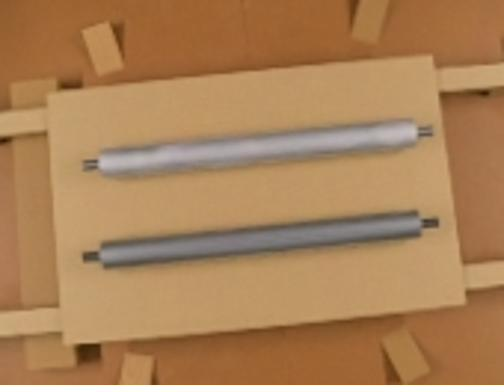

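>>> {"name": "move", "arguments": {"arm1": {"target": [0.94, 0.32, 1.0, 0, 1, 0, 0], "speed": 0.3, "joints": {"hand_index_mcp": -0.41, "hand_middle_mcp": -0.41, "hand_ring_mcp": -0.41}}, "arm4": {"target": [-0.865, 0.34, 1.0, 0, 1, 0, 0], "speed": 0.3, "joints": {"hand_index_mcp": -0.41, "hand_middle_mcp": -0.41, "hand_ring_mcp": -0.41}}, "arm5": {"target": [-0.835, -0.33, 1.0, 0, 0, 1, 0], "speed": 0.3, "joints": {"hand_index_mcp": -0.41, "hand_middle_mcp": -0.41, "hand_ring_mcp": -0.41}}, "arm8": {"target": [0.985, -0.35, 1.0, 0, 0, 1, 0], "speed": 0.3, "joints": {"hand_index_mcp": -0.41, "hand_middle_mcp": -0.41, "hand_ring_mcp": -0.41}}, "arm2": {"target": [0.26, 0.068, 1.10, 0, 1, 0, 0], "speed": 0.3}, "arm3": {"target": [-0.10, 0.068, 1.10, 0, 1, 0, 0], "speed": 0.3}, "arm6": {"target": [-0.10, -0.072, 1.10, 0, 0, 1, 0], "speed": 0.3}, "arm7": {"target": [0.27, -0.075, 1.10, 0, 0, 1, 0], "speed": 0.3}, "cameras": ["all"]}}

Scene clock: 16.20 s.
Joint torques (N m): arm1=[0.62 -6.53 10.18 1.35 -0.02 -0.09] | arm2=[-0.15 -13.51 11.41 -0.14 0.15 -0.13] | arm3=[-0.32 -19.25 13.05 0.05 0.1 -0.01] | arm4=[0.03 -10.34 12.68 -0.03 0.21 -0.17] | arm5=[-0.91 -9.05 8.77 1.16 -0.03 -0.25] | arm6=[-0.97 -12.86 14.93 -0.21 0.23 -0.22] | arm7=[1.08 -13.16 13.45 -0.13 0.11 -0.14] | arm8=[-0.62 -4.78 11.26 0.12 0.19 -0.14]
Heat: arm1: hottest joint2_rad 39 °C; arm2: hottest joint2_rad 31 °C; arm3: hottest joint3_rad 35 °C; arm4: hottest joint2_rad 38 °C; arm5: hottest joint1_rad 33 °C; arm6: hottest joint3_rad 37 °C; arm7: hottest joint3_rad 41 °C; arm8: hottest joint2_rad 32 °C.
move: arm1 done; arm2 off_target; arm3 off_target; arm4 off_target; arm5 done; arm6 off_target; arm7 off_target; arm8 done
Joint velocities: within noise
arm1.joint_positions: joint1_rad=-0.639 joint2_rad=+1.126 joint3_rad=+1.090 joint4_rad=-1.534 joint5_rad=-0.013 joint6_rad=-0.638 hand_index_mcp=-0.394 hand_index_abd=+0.001 hand_index_pip=+0.577 hand_index_dip=+0.696 hand_middle_mcp=-0.394 hand_middle_abd=+0.001 hand_middle_pip=+0.577 hand_middle_dip=+0.696 hand_ring_mcp=-0.395 hand_ring_abd=+0.001 hand_ring_pip=+0.577 hand_ring_dip=+0.696 hand_thumb_cmc=+0.715 hand_thumb_axl=+0.677 hand_thumb_mcp=+0.224 hand_thumb_ipl=+0.168 hand_current_limit=+0.400 hand_speed=-0.600
arm1.joint_status: all done
arm1.hand_state: goal,goal,goal,goal,goal,goal,goal,goal,goal,goal,goal,goal,goal,goal,goal,goal
arm1.index_mcp_current_ma: 85
arm1.index_abd_current_ma: 2
arm1.index_pip_current_ma: 3
arm1.index_dip_current_ma: 0
arm1.middle_mcp_current_ma: 81
arm1.middle_abd_current_ma: 2
arm1.middle_pip_current_ma: 3
arm1.middle_dip_current_ma: 0
arm1.ring_mcp_current_ma: 75
arm1.ring_abd_current_ma: 2
arm1.ring_pip_current_ma: 3
arm1.ring_dip_current_ma: 0
arm1.thumb_cmc_current_ma: 6
arm1.thumb_axl_current_ma: -4
arm1.thumb_mcp_current_ma: -15
arm1.thumb_ipl_current_ma: -2
arm1.hand_goal_index_mcp: -0.410
arm1.hand_goal_index_abd: 0.000
arm1.hand_goal_index_pip: 0.576
arm1.hand_goal_index_dip: 0.696
arm1.hand_goal_middle_mcp: -0.410
arm1.hand_goal_middle_abd: 0.000
arm1.hand_goal_middle_pip: 0.576
arm1.hand_goal_middle_dip: 0.696
arm1.hand_goal_ring_mcp: -0.410
arm1.hand_goal_ring_abd: 0.000
arm1.hand_goal_ring_pip: 0.576
arm1.hand_goal_ring_dip: 0.696
arm1.hand_goal_thumb_cmc: 0.714
arm1.hand_goal_thumb_axl: 0.678
arm1.hand_goal_thumb_mcp: 0.226
arm1.hand_goal_thumb_ipl: 0.168
arm1.hand: x=+0.9398 y=+0.3267 z=+0.9992 quat_wxyz=(-0.003, +1.000, -0.011, +0.003) (m; scene frame)
arm1.hand_target: x=+0.9401 y=+0.3201 z=+1.0000 quat_wxyz=(+0.000, +1.000, +0.000, +0.000) (m; scene frame)
arm1.hand_status: done (0.007 m and 1.3 deg from the pose sent, 0.362 m and 88.9 deg at the start)
arm2.joint_positions: joint1_rad=-0.233 joint2_rad=+1.650 joint3_rad=+1.679 joint4_rad=-1.628 joint5_rad=+0.002 joint6_rad=-0.182 hand_index_mcp=+0.754 hand_index_abd=+0.000 hand_index_pip=+0.577 hand_index_dip=+0.696 hand_middle_mcp=+0.754 hand_middle_abd=+0.000 hand_middle_pip=+0.577 hand_middle_dip=+0.696 hand_ring_mcp=+0.754 hand_ring_abd=+0.000 hand_ring_pip=+0.577 hand_ring_dip=+0.696 hand_thumb_cmc=+0.715 hand_thumb_axl=+0.677 hand_thumb_mcp=+0.224 hand_thumb_ipl=+0.168 hand_current_limit=+0.400 hand_speed=-0.600
arm2.joint_status: not commanded
arm2.hand_state: goal,goal,goal,goal,goal,goal,goal,goal,goal,goal,goal,goal,goal,goal,goal,goal
arm2.index_mcp_current_ma: 0
arm2.index_abd_current_ma: 0
arm2.index_pip_current_ma: 0
arm2.index_dip_current_ma: 0
arm2.middle_mcp_current_ma: 0
arm2.middle_abd_current_ma: 0
arm2.middle_pip_current_ma: 0
arm2.middle_dip_current_ma: 0
arm2.ring_mcp_current_ma: 0
arm2.ring_abd_current_ma: 0
arm2.ring_pip_current_ma: 0
arm2.ring_dip_current_ma: 0
arm2.thumb_cmc_current_ma: 0
arm2.thumb_axl_current_ma: 0
arm2.thumb_mcp_current_ma: 0
arm2.thumb_ipl_current_ma: 0
arm2.hand_goal_index_mcp: 0.754
arm2.hand_goal_index_abd: 0.000
arm2.hand_goal_index_pip: 0.576
arm2.hand_goal_index_dip: 0.696
arm2.hand_goal_middle_mcp: 0.754
arm2.hand_goal_middle_abd: 0.000
arm2.hand_goal_middle_pip: 0.576
arm2.hand_goal_middle_dip: 0.696
arm2.hand_goal_ring_mcp: 0.754
arm2.hand_goal_ring_abd: 0.000
arm2.hand_goal_ring_pip: 0.576
arm2.hand_goal_ring_dip: 0.696
arm2.hand_goal_thumb_cmc: 0.714
arm2.hand_goal_thumb_axl: 0.678
arm2.hand_goal_thumb_mcp: 0.226
arm2.hand_goal_thumb_ipl: 0.168
arm2.hand: x=+0.2545 y=+0.0823 z=+1.0839 quat_wxyz=(-0.014, +1.000, -0.013, +0.004) (m; scene frame)
arm2.hand_target: x=+0.2601 y=+0.0690 z=+1.1000 quat_wxyz=(+0.000, +1.000, +0.000, +0.000) (m; scene frame)
arm2.hand_status: off_target (0.022 m and 2.2 deg from the pose sent, 0.455 m and 90.5 deg at the start)
arm3.joint_positions: joint1_rad=+0.547 joint2_rad=+1.852 joint3_rad=+1.973 joint4_rad=-1.690 joint5_rad=+0.009 joint6_rad=+0.551 hand_index_mcp=+0.755 hand_index_abd=+0.001 hand_index_pip=+0.577 hand_index_dip=+0.696 hand_middle_mcp=+0.755 hand_middle_abd=+0.001 hand_middle_pip=+0.577 hand_middle_dip=+0.696 hand_ring_mcp=+0.755 hand_ring_abd=+0.001 hand_ring_pip=+0.577 hand_ring_dip=+0.696 hand_thumb_cmc=+0.716 hand_thumb_axl=+0.677 hand_thumb_mcp=+0.224 hand_thumb_ipl=+0.168 hand_current_limit=+0.400 hand_speed=-0.600
arm3.joint_status: not commanded
arm3.hand_state: goal,goal,goal,goal,goal,goal,goal,goal,goal,goal,goal,goal,goal,goal,goal,goal
arm3.index_mcp_current_ma: 0
arm3.index_abd_current_ma: 0
arm3.index_pip_current_ma: 0
arm3.index_dip_current_ma: 0
arm3.middle_mcp_current_ma: 0
arm3.middle_abd_current_ma: 0
arm3.middle_pip_current_ma: 0
arm3.middle_dip_current_ma: 0
arm3.ring_mcp_current_ma: 0
arm3.ring_abd_current_ma: 0
arm3.ring_pip_current_ma: 0
arm3.ring_dip_current_ma: 0
arm3.thumb_cmc_current_ma: 1
arm3.thumb_axl_current_ma: 0
arm3.thumb_mcp_current_ma: -1
arm3.thumb_ipl_current_ma: 0
arm3.hand_goal_index_mcp: 0.754
arm3.hand_goal_index_abd: 0.000
arm3.hand_goal_index_pip: 0.576
arm3.hand_goal_index_dip: 0.696
arm3.hand_goal_middle_mcp: 0.754
arm3.hand_goal_middle_abd: 0.000
arm3.hand_goal_middle_pip: 0.576
arm3.hand_goal_middle_dip: 0.696
arm3.hand_goal_ring_mcp: 0.754
arm3.hand_goal_ring_abd: 0.000
arm3.hand_goal_ring_pip: 0.576
arm3.hand_goal_ring_dip: 0.696
arm3.hand_goal_thumb_cmc: 0.714
arm3.hand_goal_thumb_axl: 0.678
arm3.hand_goal_thumb_mcp: 0.226
arm3.hand_goal_thumb_ipl: 0.168
arm3.hand: x=-0.1086 y=+0.0733 z=+1.0733 quat_wxyz=(+0.003, +1.000, -0.006, -0.003) (m; scene frame)
arm3.hand_target: x=-0.1007 y=+0.0692 z=+1.0996 quat_wxyz=(+0.024, +1.000, +0.002, +0.011) (m; scene frame)
arm3.hand_status: off_target (0.029 m and 0.9 deg from the pose sent, 0.641 m and 95.9 deg at the start; a joint's target at an end of its range on 30 of 128 steps)
arm4.joint_positions: joint1_rad=+0.916 joint2_rad=+1.298 joint3_rad=+1.273 joint4_rad=-1.564 joint5_rad=+0.004 joint6_rad=+0.937 hand_index_mcp=-0.395 hand_index_abd=+0.001 hand_index_pip=+0.577 hand_index_dip=+0.696 hand_middle_mcp=-0.394 hand_middle_abd=+0.001 hand_middle_pip=+0.577 hand_middle_dip=+0.696 hand_ring_mcp=-0.394 hand_ring_abd=+0.001 hand_ring_pip=+0.577 hand_ring_dip=+0.696 hand_thumb_cmc=+0.717 hand_thumb_axl=+0.677 hand_thumb_mcp=+0.224 hand_thumb_ipl=+0.168 hand_current_limit=+0.400 hand_speed=-0.600
arm4.joint_status: all done
arm4.hand_state: goal,goal,goal,goal,goal,goal,goal,goal,goal,goal,goal,goal,goal,goal,goal,goal
arm4.index_mcp_current_ma: 78
arm4.index_abd_current_ma: 3
arm4.index_pip_current_ma: 3
arm4.index_dip_current_ma: 0
arm4.middle_mcp_current_ma: 85
arm4.middle_abd_current_ma: 3
arm4.middle_pip_current_ma: 3
arm4.middle_dip_current_ma: 0
arm4.ring_mcp_current_ma: 82
arm4.ring_abd_current_ma: 3
arm4.ring_pip_current_ma: 3
arm4.ring_dip_current_ma: 0
arm4.thumb_cmc_current_ma: 13
arm4.thumb_axl_current_ma: -4
arm4.thumb_mcp_current_ma: -14
arm4.thumb_ipl_current_ma: -2
arm4.hand_goal_index_mcp: -0.410
arm4.hand_goal_index_abd: 0.000
arm4.hand_goal_index_pip: 0.576
arm4.hand_goal_index_dip: 0.696
arm4.hand_goal_middle_mcp: -0.410
arm4.hand_goal_middle_abd: 0.000
arm4.hand_goal_middle_pip: 0.576
arm4.hand_goal_middle_dip: 0.696
arm4.hand_goal_ring_mcp: -0.410
arm4.hand_goal_ring_abd: 0.000
arm4.hand_goal_ring_pip: 0.576
arm4.hand_goal_ring_dip: 0.696
arm4.hand_goal_thumb_cmc: 0.714
arm4.hand_goal_thumb_axl: 0.678
arm4.hand_goal_thumb_mcp: 0.226
arm4.hand_goal_thumb_ipl: 0.168
arm4.hand: x=-0.8720 y=+0.3496 z=+0.9890 quat_wxyz=(-0.004, +1.000, +0.000, -0.008) (m; scene frame)
arm4.hand_target: x=-0.8654 y=+0.3402 z=+0.9999 quat_wxyz=(+0.000, +1.000, +0.000, +0.000) (m; scene frame)
arm4.hand_status: off_target (0.016 m and 1.0 deg from the pose sent, 0.587 m and 111.3 deg at the start; a joint's target at an end of its range on 20 of 128 steps)
arm5.joint_positions: joint1_rad=-0.891 joint2_rad=+1.335 joint3_rad=+1.176 joint4_rad=-1.411 joint5_rad=-0.005 joint6_rad=-0.853 hand_index_mcp=-0.396 hand_index_abd=+0.001 hand_index_pip=+0.577 hand_index_dip=+0.696 hand_middle_mcp=-0.393 hand_middle_abd=+0.001 hand_middle_pip=+0.577 hand_middle_dip=+0.696 hand_ring_mcp=-0.397 hand_ring_abd=+0.001 hand_ring_pip=+0.577 hand_ring_dip=+0.696 hand_thumb_cmc=+0.715 hand_thumb_axl=+0.677 hand_thumb_mcp=+0.224 hand_thumb_ipl=+0.168 hand_current_limit=+0.400 hand_speed=-0.600
arm5.joint_status: all done
arm5.hand_state: goal,goal,goal,goal,goal,goal,goal,goal,goal,goal,goal,goal,goal,goal,goal,goal
arm5.index_mcp_current_ma: 13
arm5.index_abd_current_ma: 0
arm5.index_pip_current_ma: 0
arm5.index_dip_current_ma: 0
arm5.middle_mcp_current_ma: 17
arm5.middle_abd_current_ma: 0
arm5.middle_pip_current_ma: 0
arm5.middle_dip_current_ma: 0
arm5.ring_mcp_current_ma: 12
arm5.ring_abd_current_ma: 0
arm5.ring_pip_current_ma: 0
arm5.ring_dip_current_ma: 0
arm5.thumb_cmc_current_ma: 0
arm5.thumb_axl_current_ma: 0
arm5.thumb_mcp_current_ma: -1
arm5.thumb_ipl_current_ma: 0
arm5.hand_goal_index_mcp: -0.410
arm5.hand_goal_index_abd: 0.000
arm5.hand_goal_index_pip: 0.576
arm5.hand_goal_index_dip: 0.696
arm5.hand_goal_middle_mcp: -0.410
arm5.hand_goal_middle_abd: 0.000
arm5.hand_goal_middle_pip: 0.576
arm5.hand_goal_middle_dip: 0.696
arm5.hand_goal_ring_mcp: -0.410
arm5.hand_goal_ring_abd: 0.000
arm5.hand_goal_ring_pip: 0.576
arm5.hand_goal_ring_dip: 0.696
arm5.hand_goal_thumb_cmc: 0.714
arm5.hand_goal_thumb_axl: 0.678
arm5.hand_goal_thumb_mcp: 0.226
arm5.hand_goal_thumb_ipl: 0.168
arm5.hand: x=-0.8390 y=-0.3294 z=+1.0027 quat_wxyz=(-0.002, +0.005, +1.000, +0.000) (m; scene frame)
arm5.hand_target: x=-0.8351 y=-0.3301 z=+0.9999 quat_wxyz=(+0.000, +0.000, +1.000, +0.000) (m; scene frame)
arm5.hand_status: done (0.005 m and 0.6 deg from the pose sent, 0.484 m and 80.3 deg at the start; a joint's target at an end of its range on 19 of 128 steps)
arm6.joint_positions: joint1_rad=-0.487 joint2_rad=+1.750 joint3_rad=+1.927 joint4_rad=-1.678 joint5_rad=-0.009 joint6_rad=-0.461 hand_index_mcp=+0.755 hand_index_abd=+0.000 hand_index_pip=+0.577 hand_index_dip=+0.696 hand_middle_mcp=+0.756 hand_middle_abd=+0.000 hand_middle_pip=+0.577 hand_middle_dip=+0.696 hand_ring_mcp=+0.755 hand_ring_abd=+0.000 hand_ring_pip=+0.577 hand_ring_dip=+0.696 hand_thumb_cmc=+0.716 hand_thumb_axl=+0.677 hand_thumb_mcp=+0.224 hand_thumb_ipl=+0.168 hand_current_limit=+0.400 hand_speed=-0.600
arm6.joint_status: not commanded
arm6.hand_state: goal,goal,goal,goal,goal,goal,goal,goal,goal,goal,goal,goal,goal,goal,goal,goal
arm6.index_mcp_current_ma: 1
arm6.index_abd_current_ma: 0
arm6.index_pip_current_ma: 0
arm6.index_dip_current_ma: 0
arm6.middle_mcp_current_ma: 1
arm6.middle_abd_current_ma: 0
arm6.middle_pip_current_ma: 0
arm6.middle_dip_current_ma: 0
arm6.ring_mcp_current_ma: 1
arm6.ring_abd_current_ma: 0
arm6.ring_pip_current_ma: 0
arm6.ring_dip_current_ma: 0
arm6.thumb_cmc_current_ma: 1
arm6.thumb_axl_current_ma: 0
arm6.thumb_mcp_current_ma: -2
arm6.thumb_ipl_current_ma: 0
arm6.hand_goal_index_mcp: 0.754
arm6.hand_goal_index_abd: 0.000
arm6.hand_goal_index_pip: 0.576
arm6.hand_goal_index_dip: 0.696
arm6.hand_goal_middle_mcp: 0.754
arm6.hand_goal_middle_abd: 0.000
arm6.hand_goal_middle_pip: 0.576
arm6.hand_goal_middle_dip: 0.696
arm6.hand_goal_ring_mcp: 0.754
arm6.hand_goal_ring_abd: 0.000
arm6.hand_goal_ring_pip: 0.576
arm6.hand_goal_ring_dip: 0.696
arm6.hand_goal_thumb_cmc: 0.714
arm6.hand_goal_thumb_axl: 0.678
arm6.hand_goal_thumb_mcp: 0.226
arm6.hand_goal_thumb_ipl: 0.168
arm6.hand: x=-0.0998 y=-0.0820 z=+1.0774 quat_wxyz=(+0.013, +0.009, +0.999, +0.032) (m; scene frame)
arm6.hand_target: x=-0.1005 y=-0.0731 z=+1.0993 quat_wxyz=(+0.023, +0.001, +0.999, +0.049) (m; scene frame)
arm6.hand_status: off_target (0.025 m and 4.1 deg from the pose sent, 0.427 m and 96.2 deg at the start; a joint's target at an end of its range on 41 of 128 steps)
arm7.joint_positions: joint1_rad=+0.264 joint2_rad=+1.648 joint3_rad=+1.756 joint4_rad=-1.672 joint5_rad=-0.009 joint6_rad=+0.282 hand_index_mcp=+0.754 hand_index_abd=+0.000 hand_index_pip=+0.577 hand_index_dip=+0.696 hand_middle_mcp=+0.755 hand_middle_abd=+0.001 hand_middle_pip=+0.577 hand_middle_dip=+0.696 hand_ring_mcp=+0.755 hand_ring_abd=+0.001 hand_ring_pip=+0.577 hand_ring_dip=+0.696 hand_thumb_cmc=+0.715 hand_thumb_axl=+0.677 hand_thumb_mcp=+0.224 hand_thumb_ipl=+0.168 hand_current_limit=+0.400 hand_speed=-0.600
arm7.joint_status: not commanded
arm7.hand_state: goal,goal,goal,goal,goal,goal,goal,goal,goal,goal,goal,goal,goal,goal,goal,goal
arm7.index_mcp_current_ma: 0
arm7.index_abd_current_ma: 0
arm7.index_pip_current_ma: 0
arm7.index_dip_current_ma: 0
arm7.middle_mcp_current_ma: 0
arm7.middle_abd_current_ma: 0
arm7.middle_pip_current_ma: 0
arm7.middle_dip_current_ma: 0
arm7.ring_mcp_current_ma: 0
arm7.ring_abd_current_ma: 0
arm7.ring_pip_current_ma: 0
arm7.ring_dip_current_ma: 0
arm7.thumb_cmc_current_ma: 0
arm7.thumb_axl_current_ma: 0
arm7.thumb_mcp_current_ma: 0
arm7.thumb_ipl_current_ma: 0
arm7.hand_goal_index_mcp: 0.754
arm7.hand_goal_index_abd: 0.000
arm7.hand_goal_index_pip: 0.576
arm7.hand_goal_index_dip: 0.696
arm7.hand_goal_middle_mcp: 0.754
arm7.hand_goal_middle_abd: 0.000
arm7.hand_goal_middle_pip: 0.576
arm7.hand_goal_middle_dip: 0.696
arm7.hand_goal_ring_mcp: 0.754
arm7.hand_goal_ring_abd: 0.000
arm7.hand_goal_ring_pip: 0.576
arm7.hand_goal_ring_dip: 0.696
arm7.hand_goal_thumb_cmc: 0.714
arm7.hand_goal_thumb_axl: 0.678
arm7.hand_goal_thumb_mcp: 0.226
arm7.hand_goal_thumb_ipl: 0.168
arm7.hand: x=+0.2811 y=-0.0848 z=+1.0818 quat_wxyz=(+0.000, +0.013, +1.000, +0.003) (m; scene frame)
arm7.hand_target: x=+0.2701 y=-0.0761 z=+1.0995 quat_wxyz=(-0.004, -0.001, +1.000, +0.020) (m; scene frame)
arm7.hand_status: off_target (0.023 m and 1.5 deg from the pose sent, 0.484 m and 95.2 deg at the start; a joint's target at an end of its range on 30 of 128 steps)
arm8.joint_positions: joint1_rad=+0.735 joint2_rad=+1.054 joint3_rad=+1.091 joint4_rad=-1.578 joint5_rad=-0.005 joint6_rad=+0.717 hand_index_mcp=-0.394 hand_index_abd=+0.001 hand_index_pip=+0.577 hand_index_dip=+0.696 hand_middle_mcp=-0.395 hand_middle_abd=+0.001 hand_middle_pip=+0.577 hand_middle_dip=+0.696 hand_ring_mcp=-0.396 hand_ring_abd=+0.001 hand_ring_pip=+0.577 hand_ring_dip=+0.696 hand_thumb_cmc=+0.715 hand_thumb_axl=+0.677 hand_thumb_mcp=+0.224 hand_thumb_ipl=+0.168 hand_current_limit=+0.400 hand_speed=-0.600
arm8.joint_status: all done
arm8.hand_state: goal,goal,goal,goal,goal,goal,goal,goal,goal,goal,goal,goal,goal,goal,goal,goal
arm8.index_mcp_current_ma: 21
arm8.index_abd_current_ma: 0
arm8.index_pip_current_ma: 0
arm8.index_dip_current_ma: 0
arm8.middle_mcp_current_ma: 20
arm8.middle_abd_current_ma: 0
arm8.middle_pip_current_ma: 0
arm8.middle_dip_current_ma: 0
arm8.ring_mcp_current_ma: 16
arm8.ring_abd_current_ma: 0
arm8.ring_pip_current_ma: 0
arm8.ring_dip_current_ma: 0
arm8.thumb_cmc_current_ma: 0
arm8.thumb_axl_current_ma: 0
arm8.thumb_mcp_current_ma: -2
arm8.thumb_ipl_current_ma: 0
arm8.hand_goal_index_mcp: -0.410
arm8.hand_goal_index_abd: 0.000
arm8.hand_goal_index_pip: 0.576
arm8.hand_goal_index_dip: 0.696
arm8.hand_goal_middle_mcp: -0.410
arm8.hand_goal_middle_abd: 0.000
arm8.hand_goal_middle_pip: 0.576
arm8.hand_goal_middle_dip: 0.696
arm8.hand_goal_ring_mcp: -0.410
arm8.hand_goal_ring_abd: 0.000
arm8.hand_goal_ring_pip: 0.576
arm8.hand_goal_ring_dip: 0.696
arm8.hand_goal_thumb_cmc: 0.714
arm8.hand_goal_thumb_axl: 0.678
arm8.hand_goal_thumb_mcp: 0.226
arm8.hand_goal_thumb_ipl: 0.168
arm8.hand: x=+0.9894 y=-0.3481 z=+1.0010 quat_wxyz=(-0.004, +0.011, +1.000, +0.007) (m; scene frame)
arm8.hand_target: x=+0.9850 y=-0.3500 z=+1.0001 quat_wxyz=(+0.000, +0.000, +1.000, +0.000) (m; scene frame)
arm8.hand_status: done (0.005 m and 1.6 deg from the pose sent, 0.455 m and 98.4 deg at the start)
pictures: arm1_cam_wrist, arm2_cam_wrist, arm3_cam_wrist, arm4_cam_wrist, arm5_cam_wrist, arm6_cam_wrist, arm7_cam_wrist, arm8_cam_wrist, cam_high
Images, in order (width x height): arm1_cam_wrist 896x504, arm2_cam_wrist 896x504, arm3_cam_wrist 896x504, arm4_cam_wrist 896x504, arm5_cam_wrist 896x504, arm6_cam_wrist 896x504, arm7_cam_wrist 896x504, arm8_cam_wrist 896x504, cam_high 896x504.

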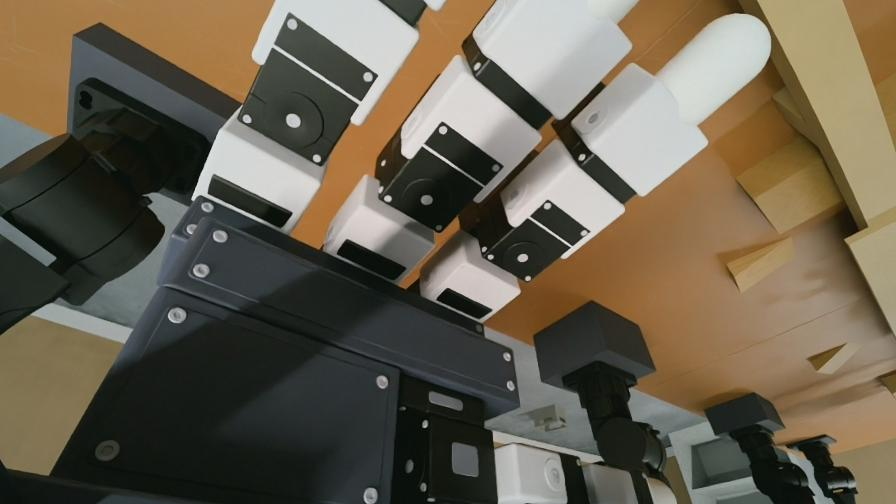

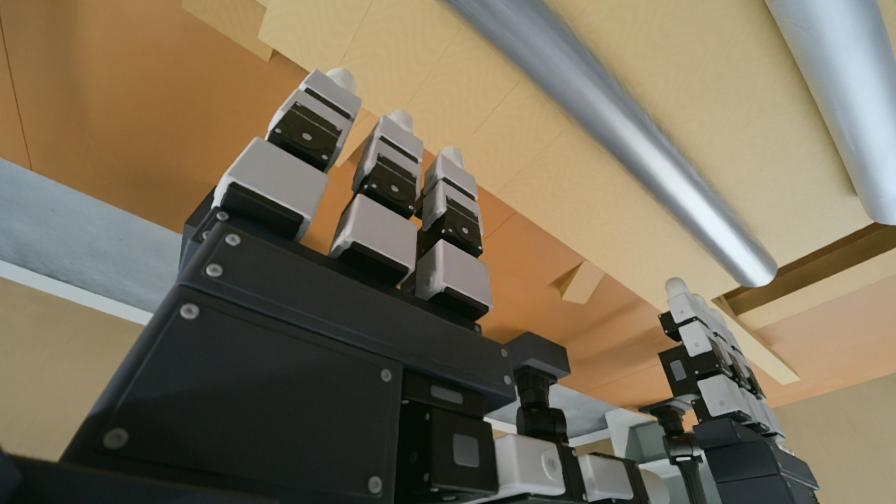

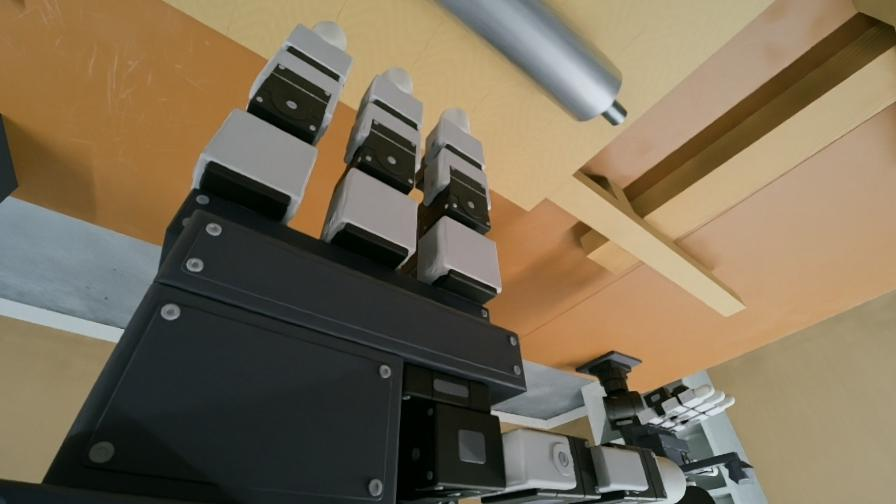

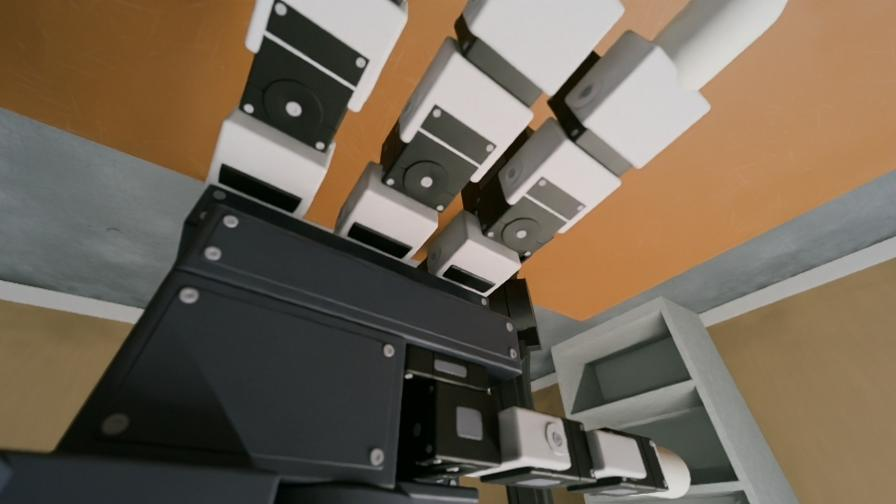

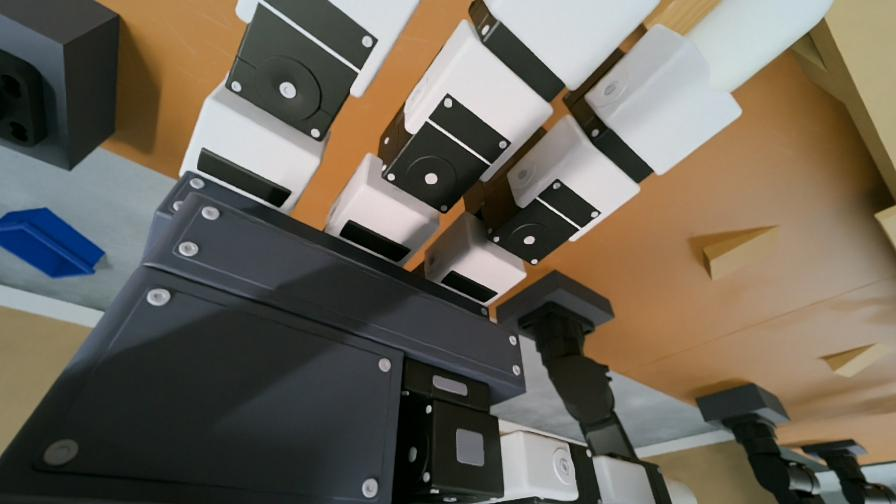

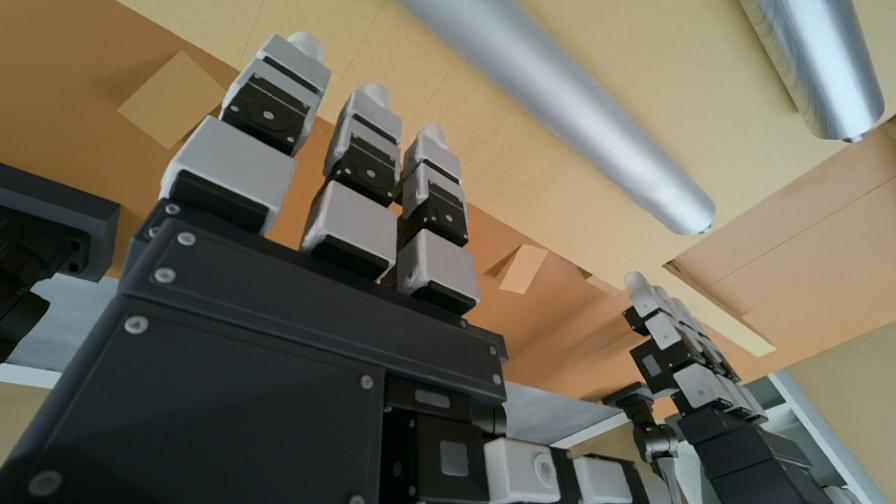

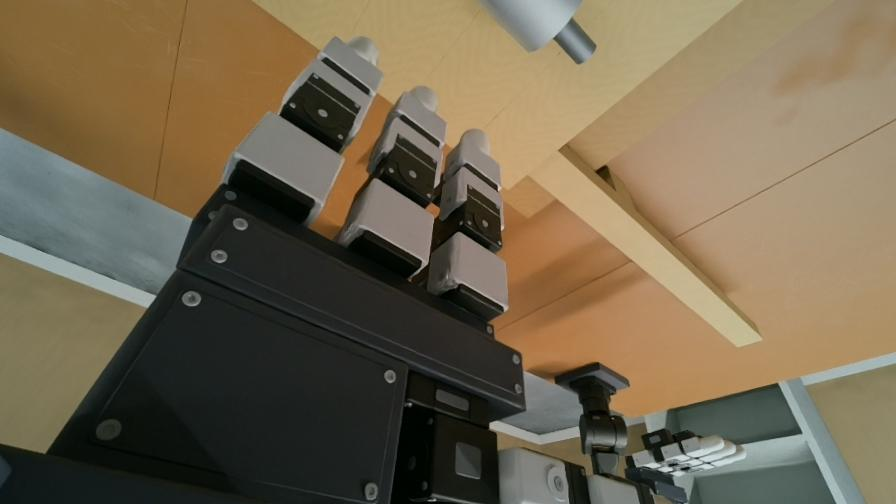

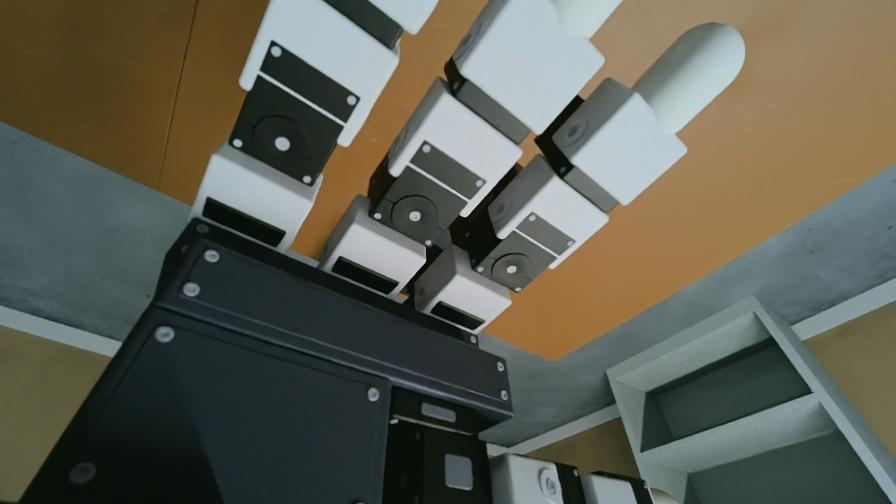

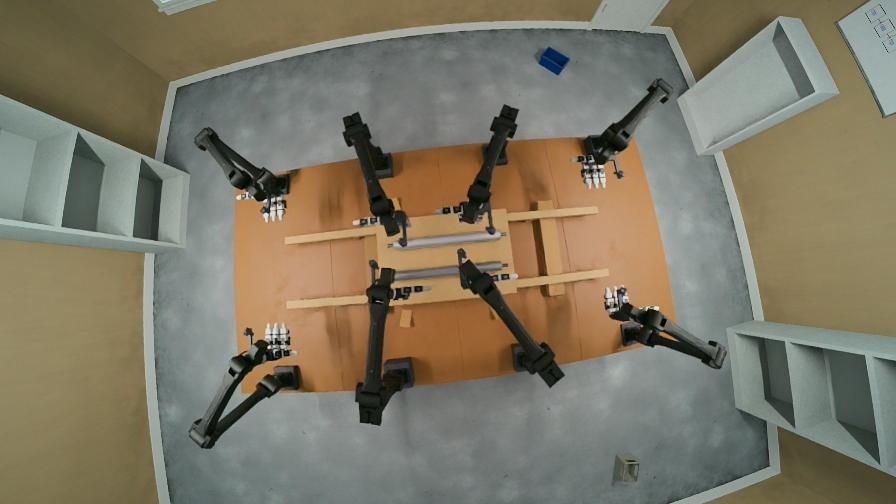

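>>> {"name": "zoom_image", "arguments": {"camera": "arm1_cam_wrist", "region": [696, 0, 896, 300]}}

>>> {"name": "zoom_image", "arguments": {"camera": "arm5_cam_wrist", "region": [696, 0, 896, 300]}}

>>> {"name": "zoom_image", "arguments": {"camera": "arm3_cam_wrist", "region": [520, 0, 896, 340]}}

>>> {"name": "zoom_image", "arguments": {"camera": "arm7_cam_wrist", "region": [480, 0, 896, 360]}}

Scaled by 1.680.

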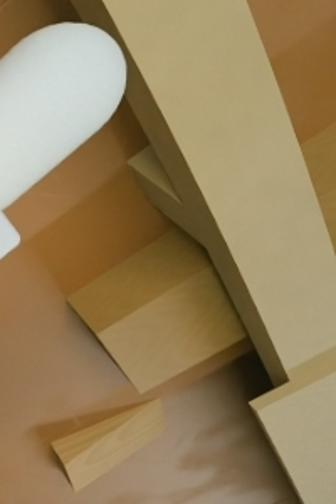

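Scaled by 1.680.

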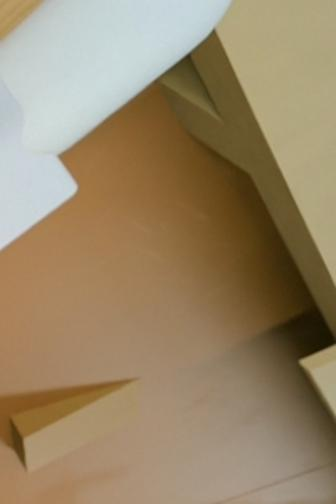

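Scaled by 1.340.

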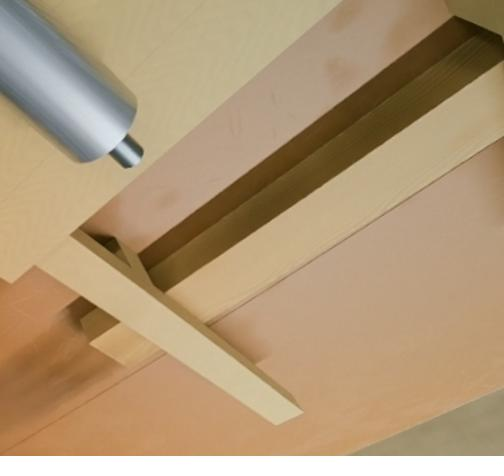

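Scaled by 1.212.

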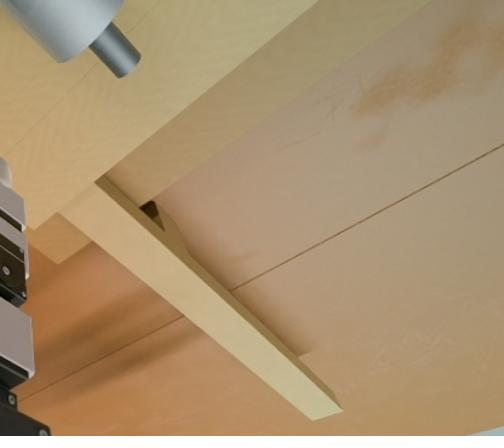

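>>> {"name": "zoom_image", "arguments": {"camera": "arm1_cam_wrist", "region": [730, 70, 850, 240]}}

>>> {"name": "zoom_image", "arguments": {"camera": "arm3_cam_wrist", "region": [560, 150, 700, 290]}}

>>> {"name": "zoom_image", "arguments": {"camera": "arm5_cam_wrist", "region": [770, 20, 896, 120]}}

>>> {"name": "zoom_image", "arguments": {"camera": "arm7_cam_wrist", "region": [500, 120, 680, 260]}}

Scaled by 2.965.

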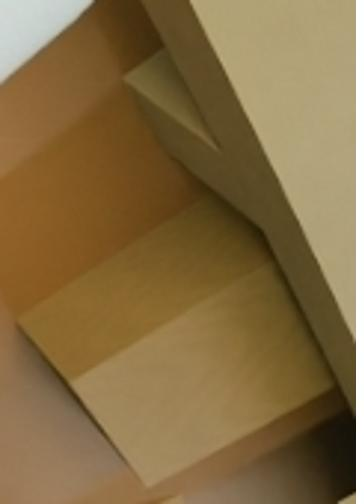

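Scaled by 3.600.

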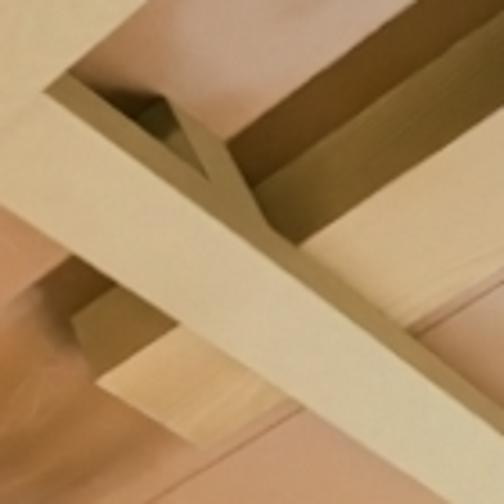

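Scaled by 4.000.

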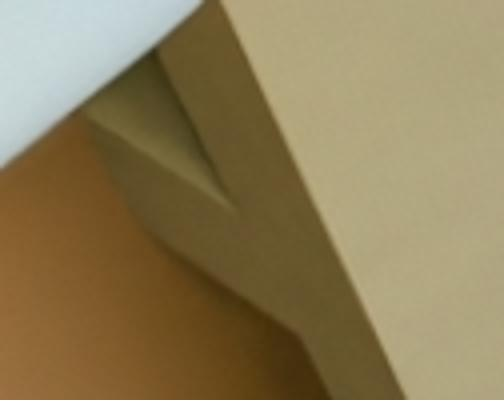

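Scaled by 2.800.

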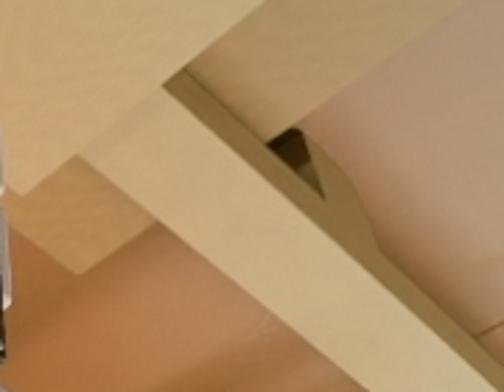

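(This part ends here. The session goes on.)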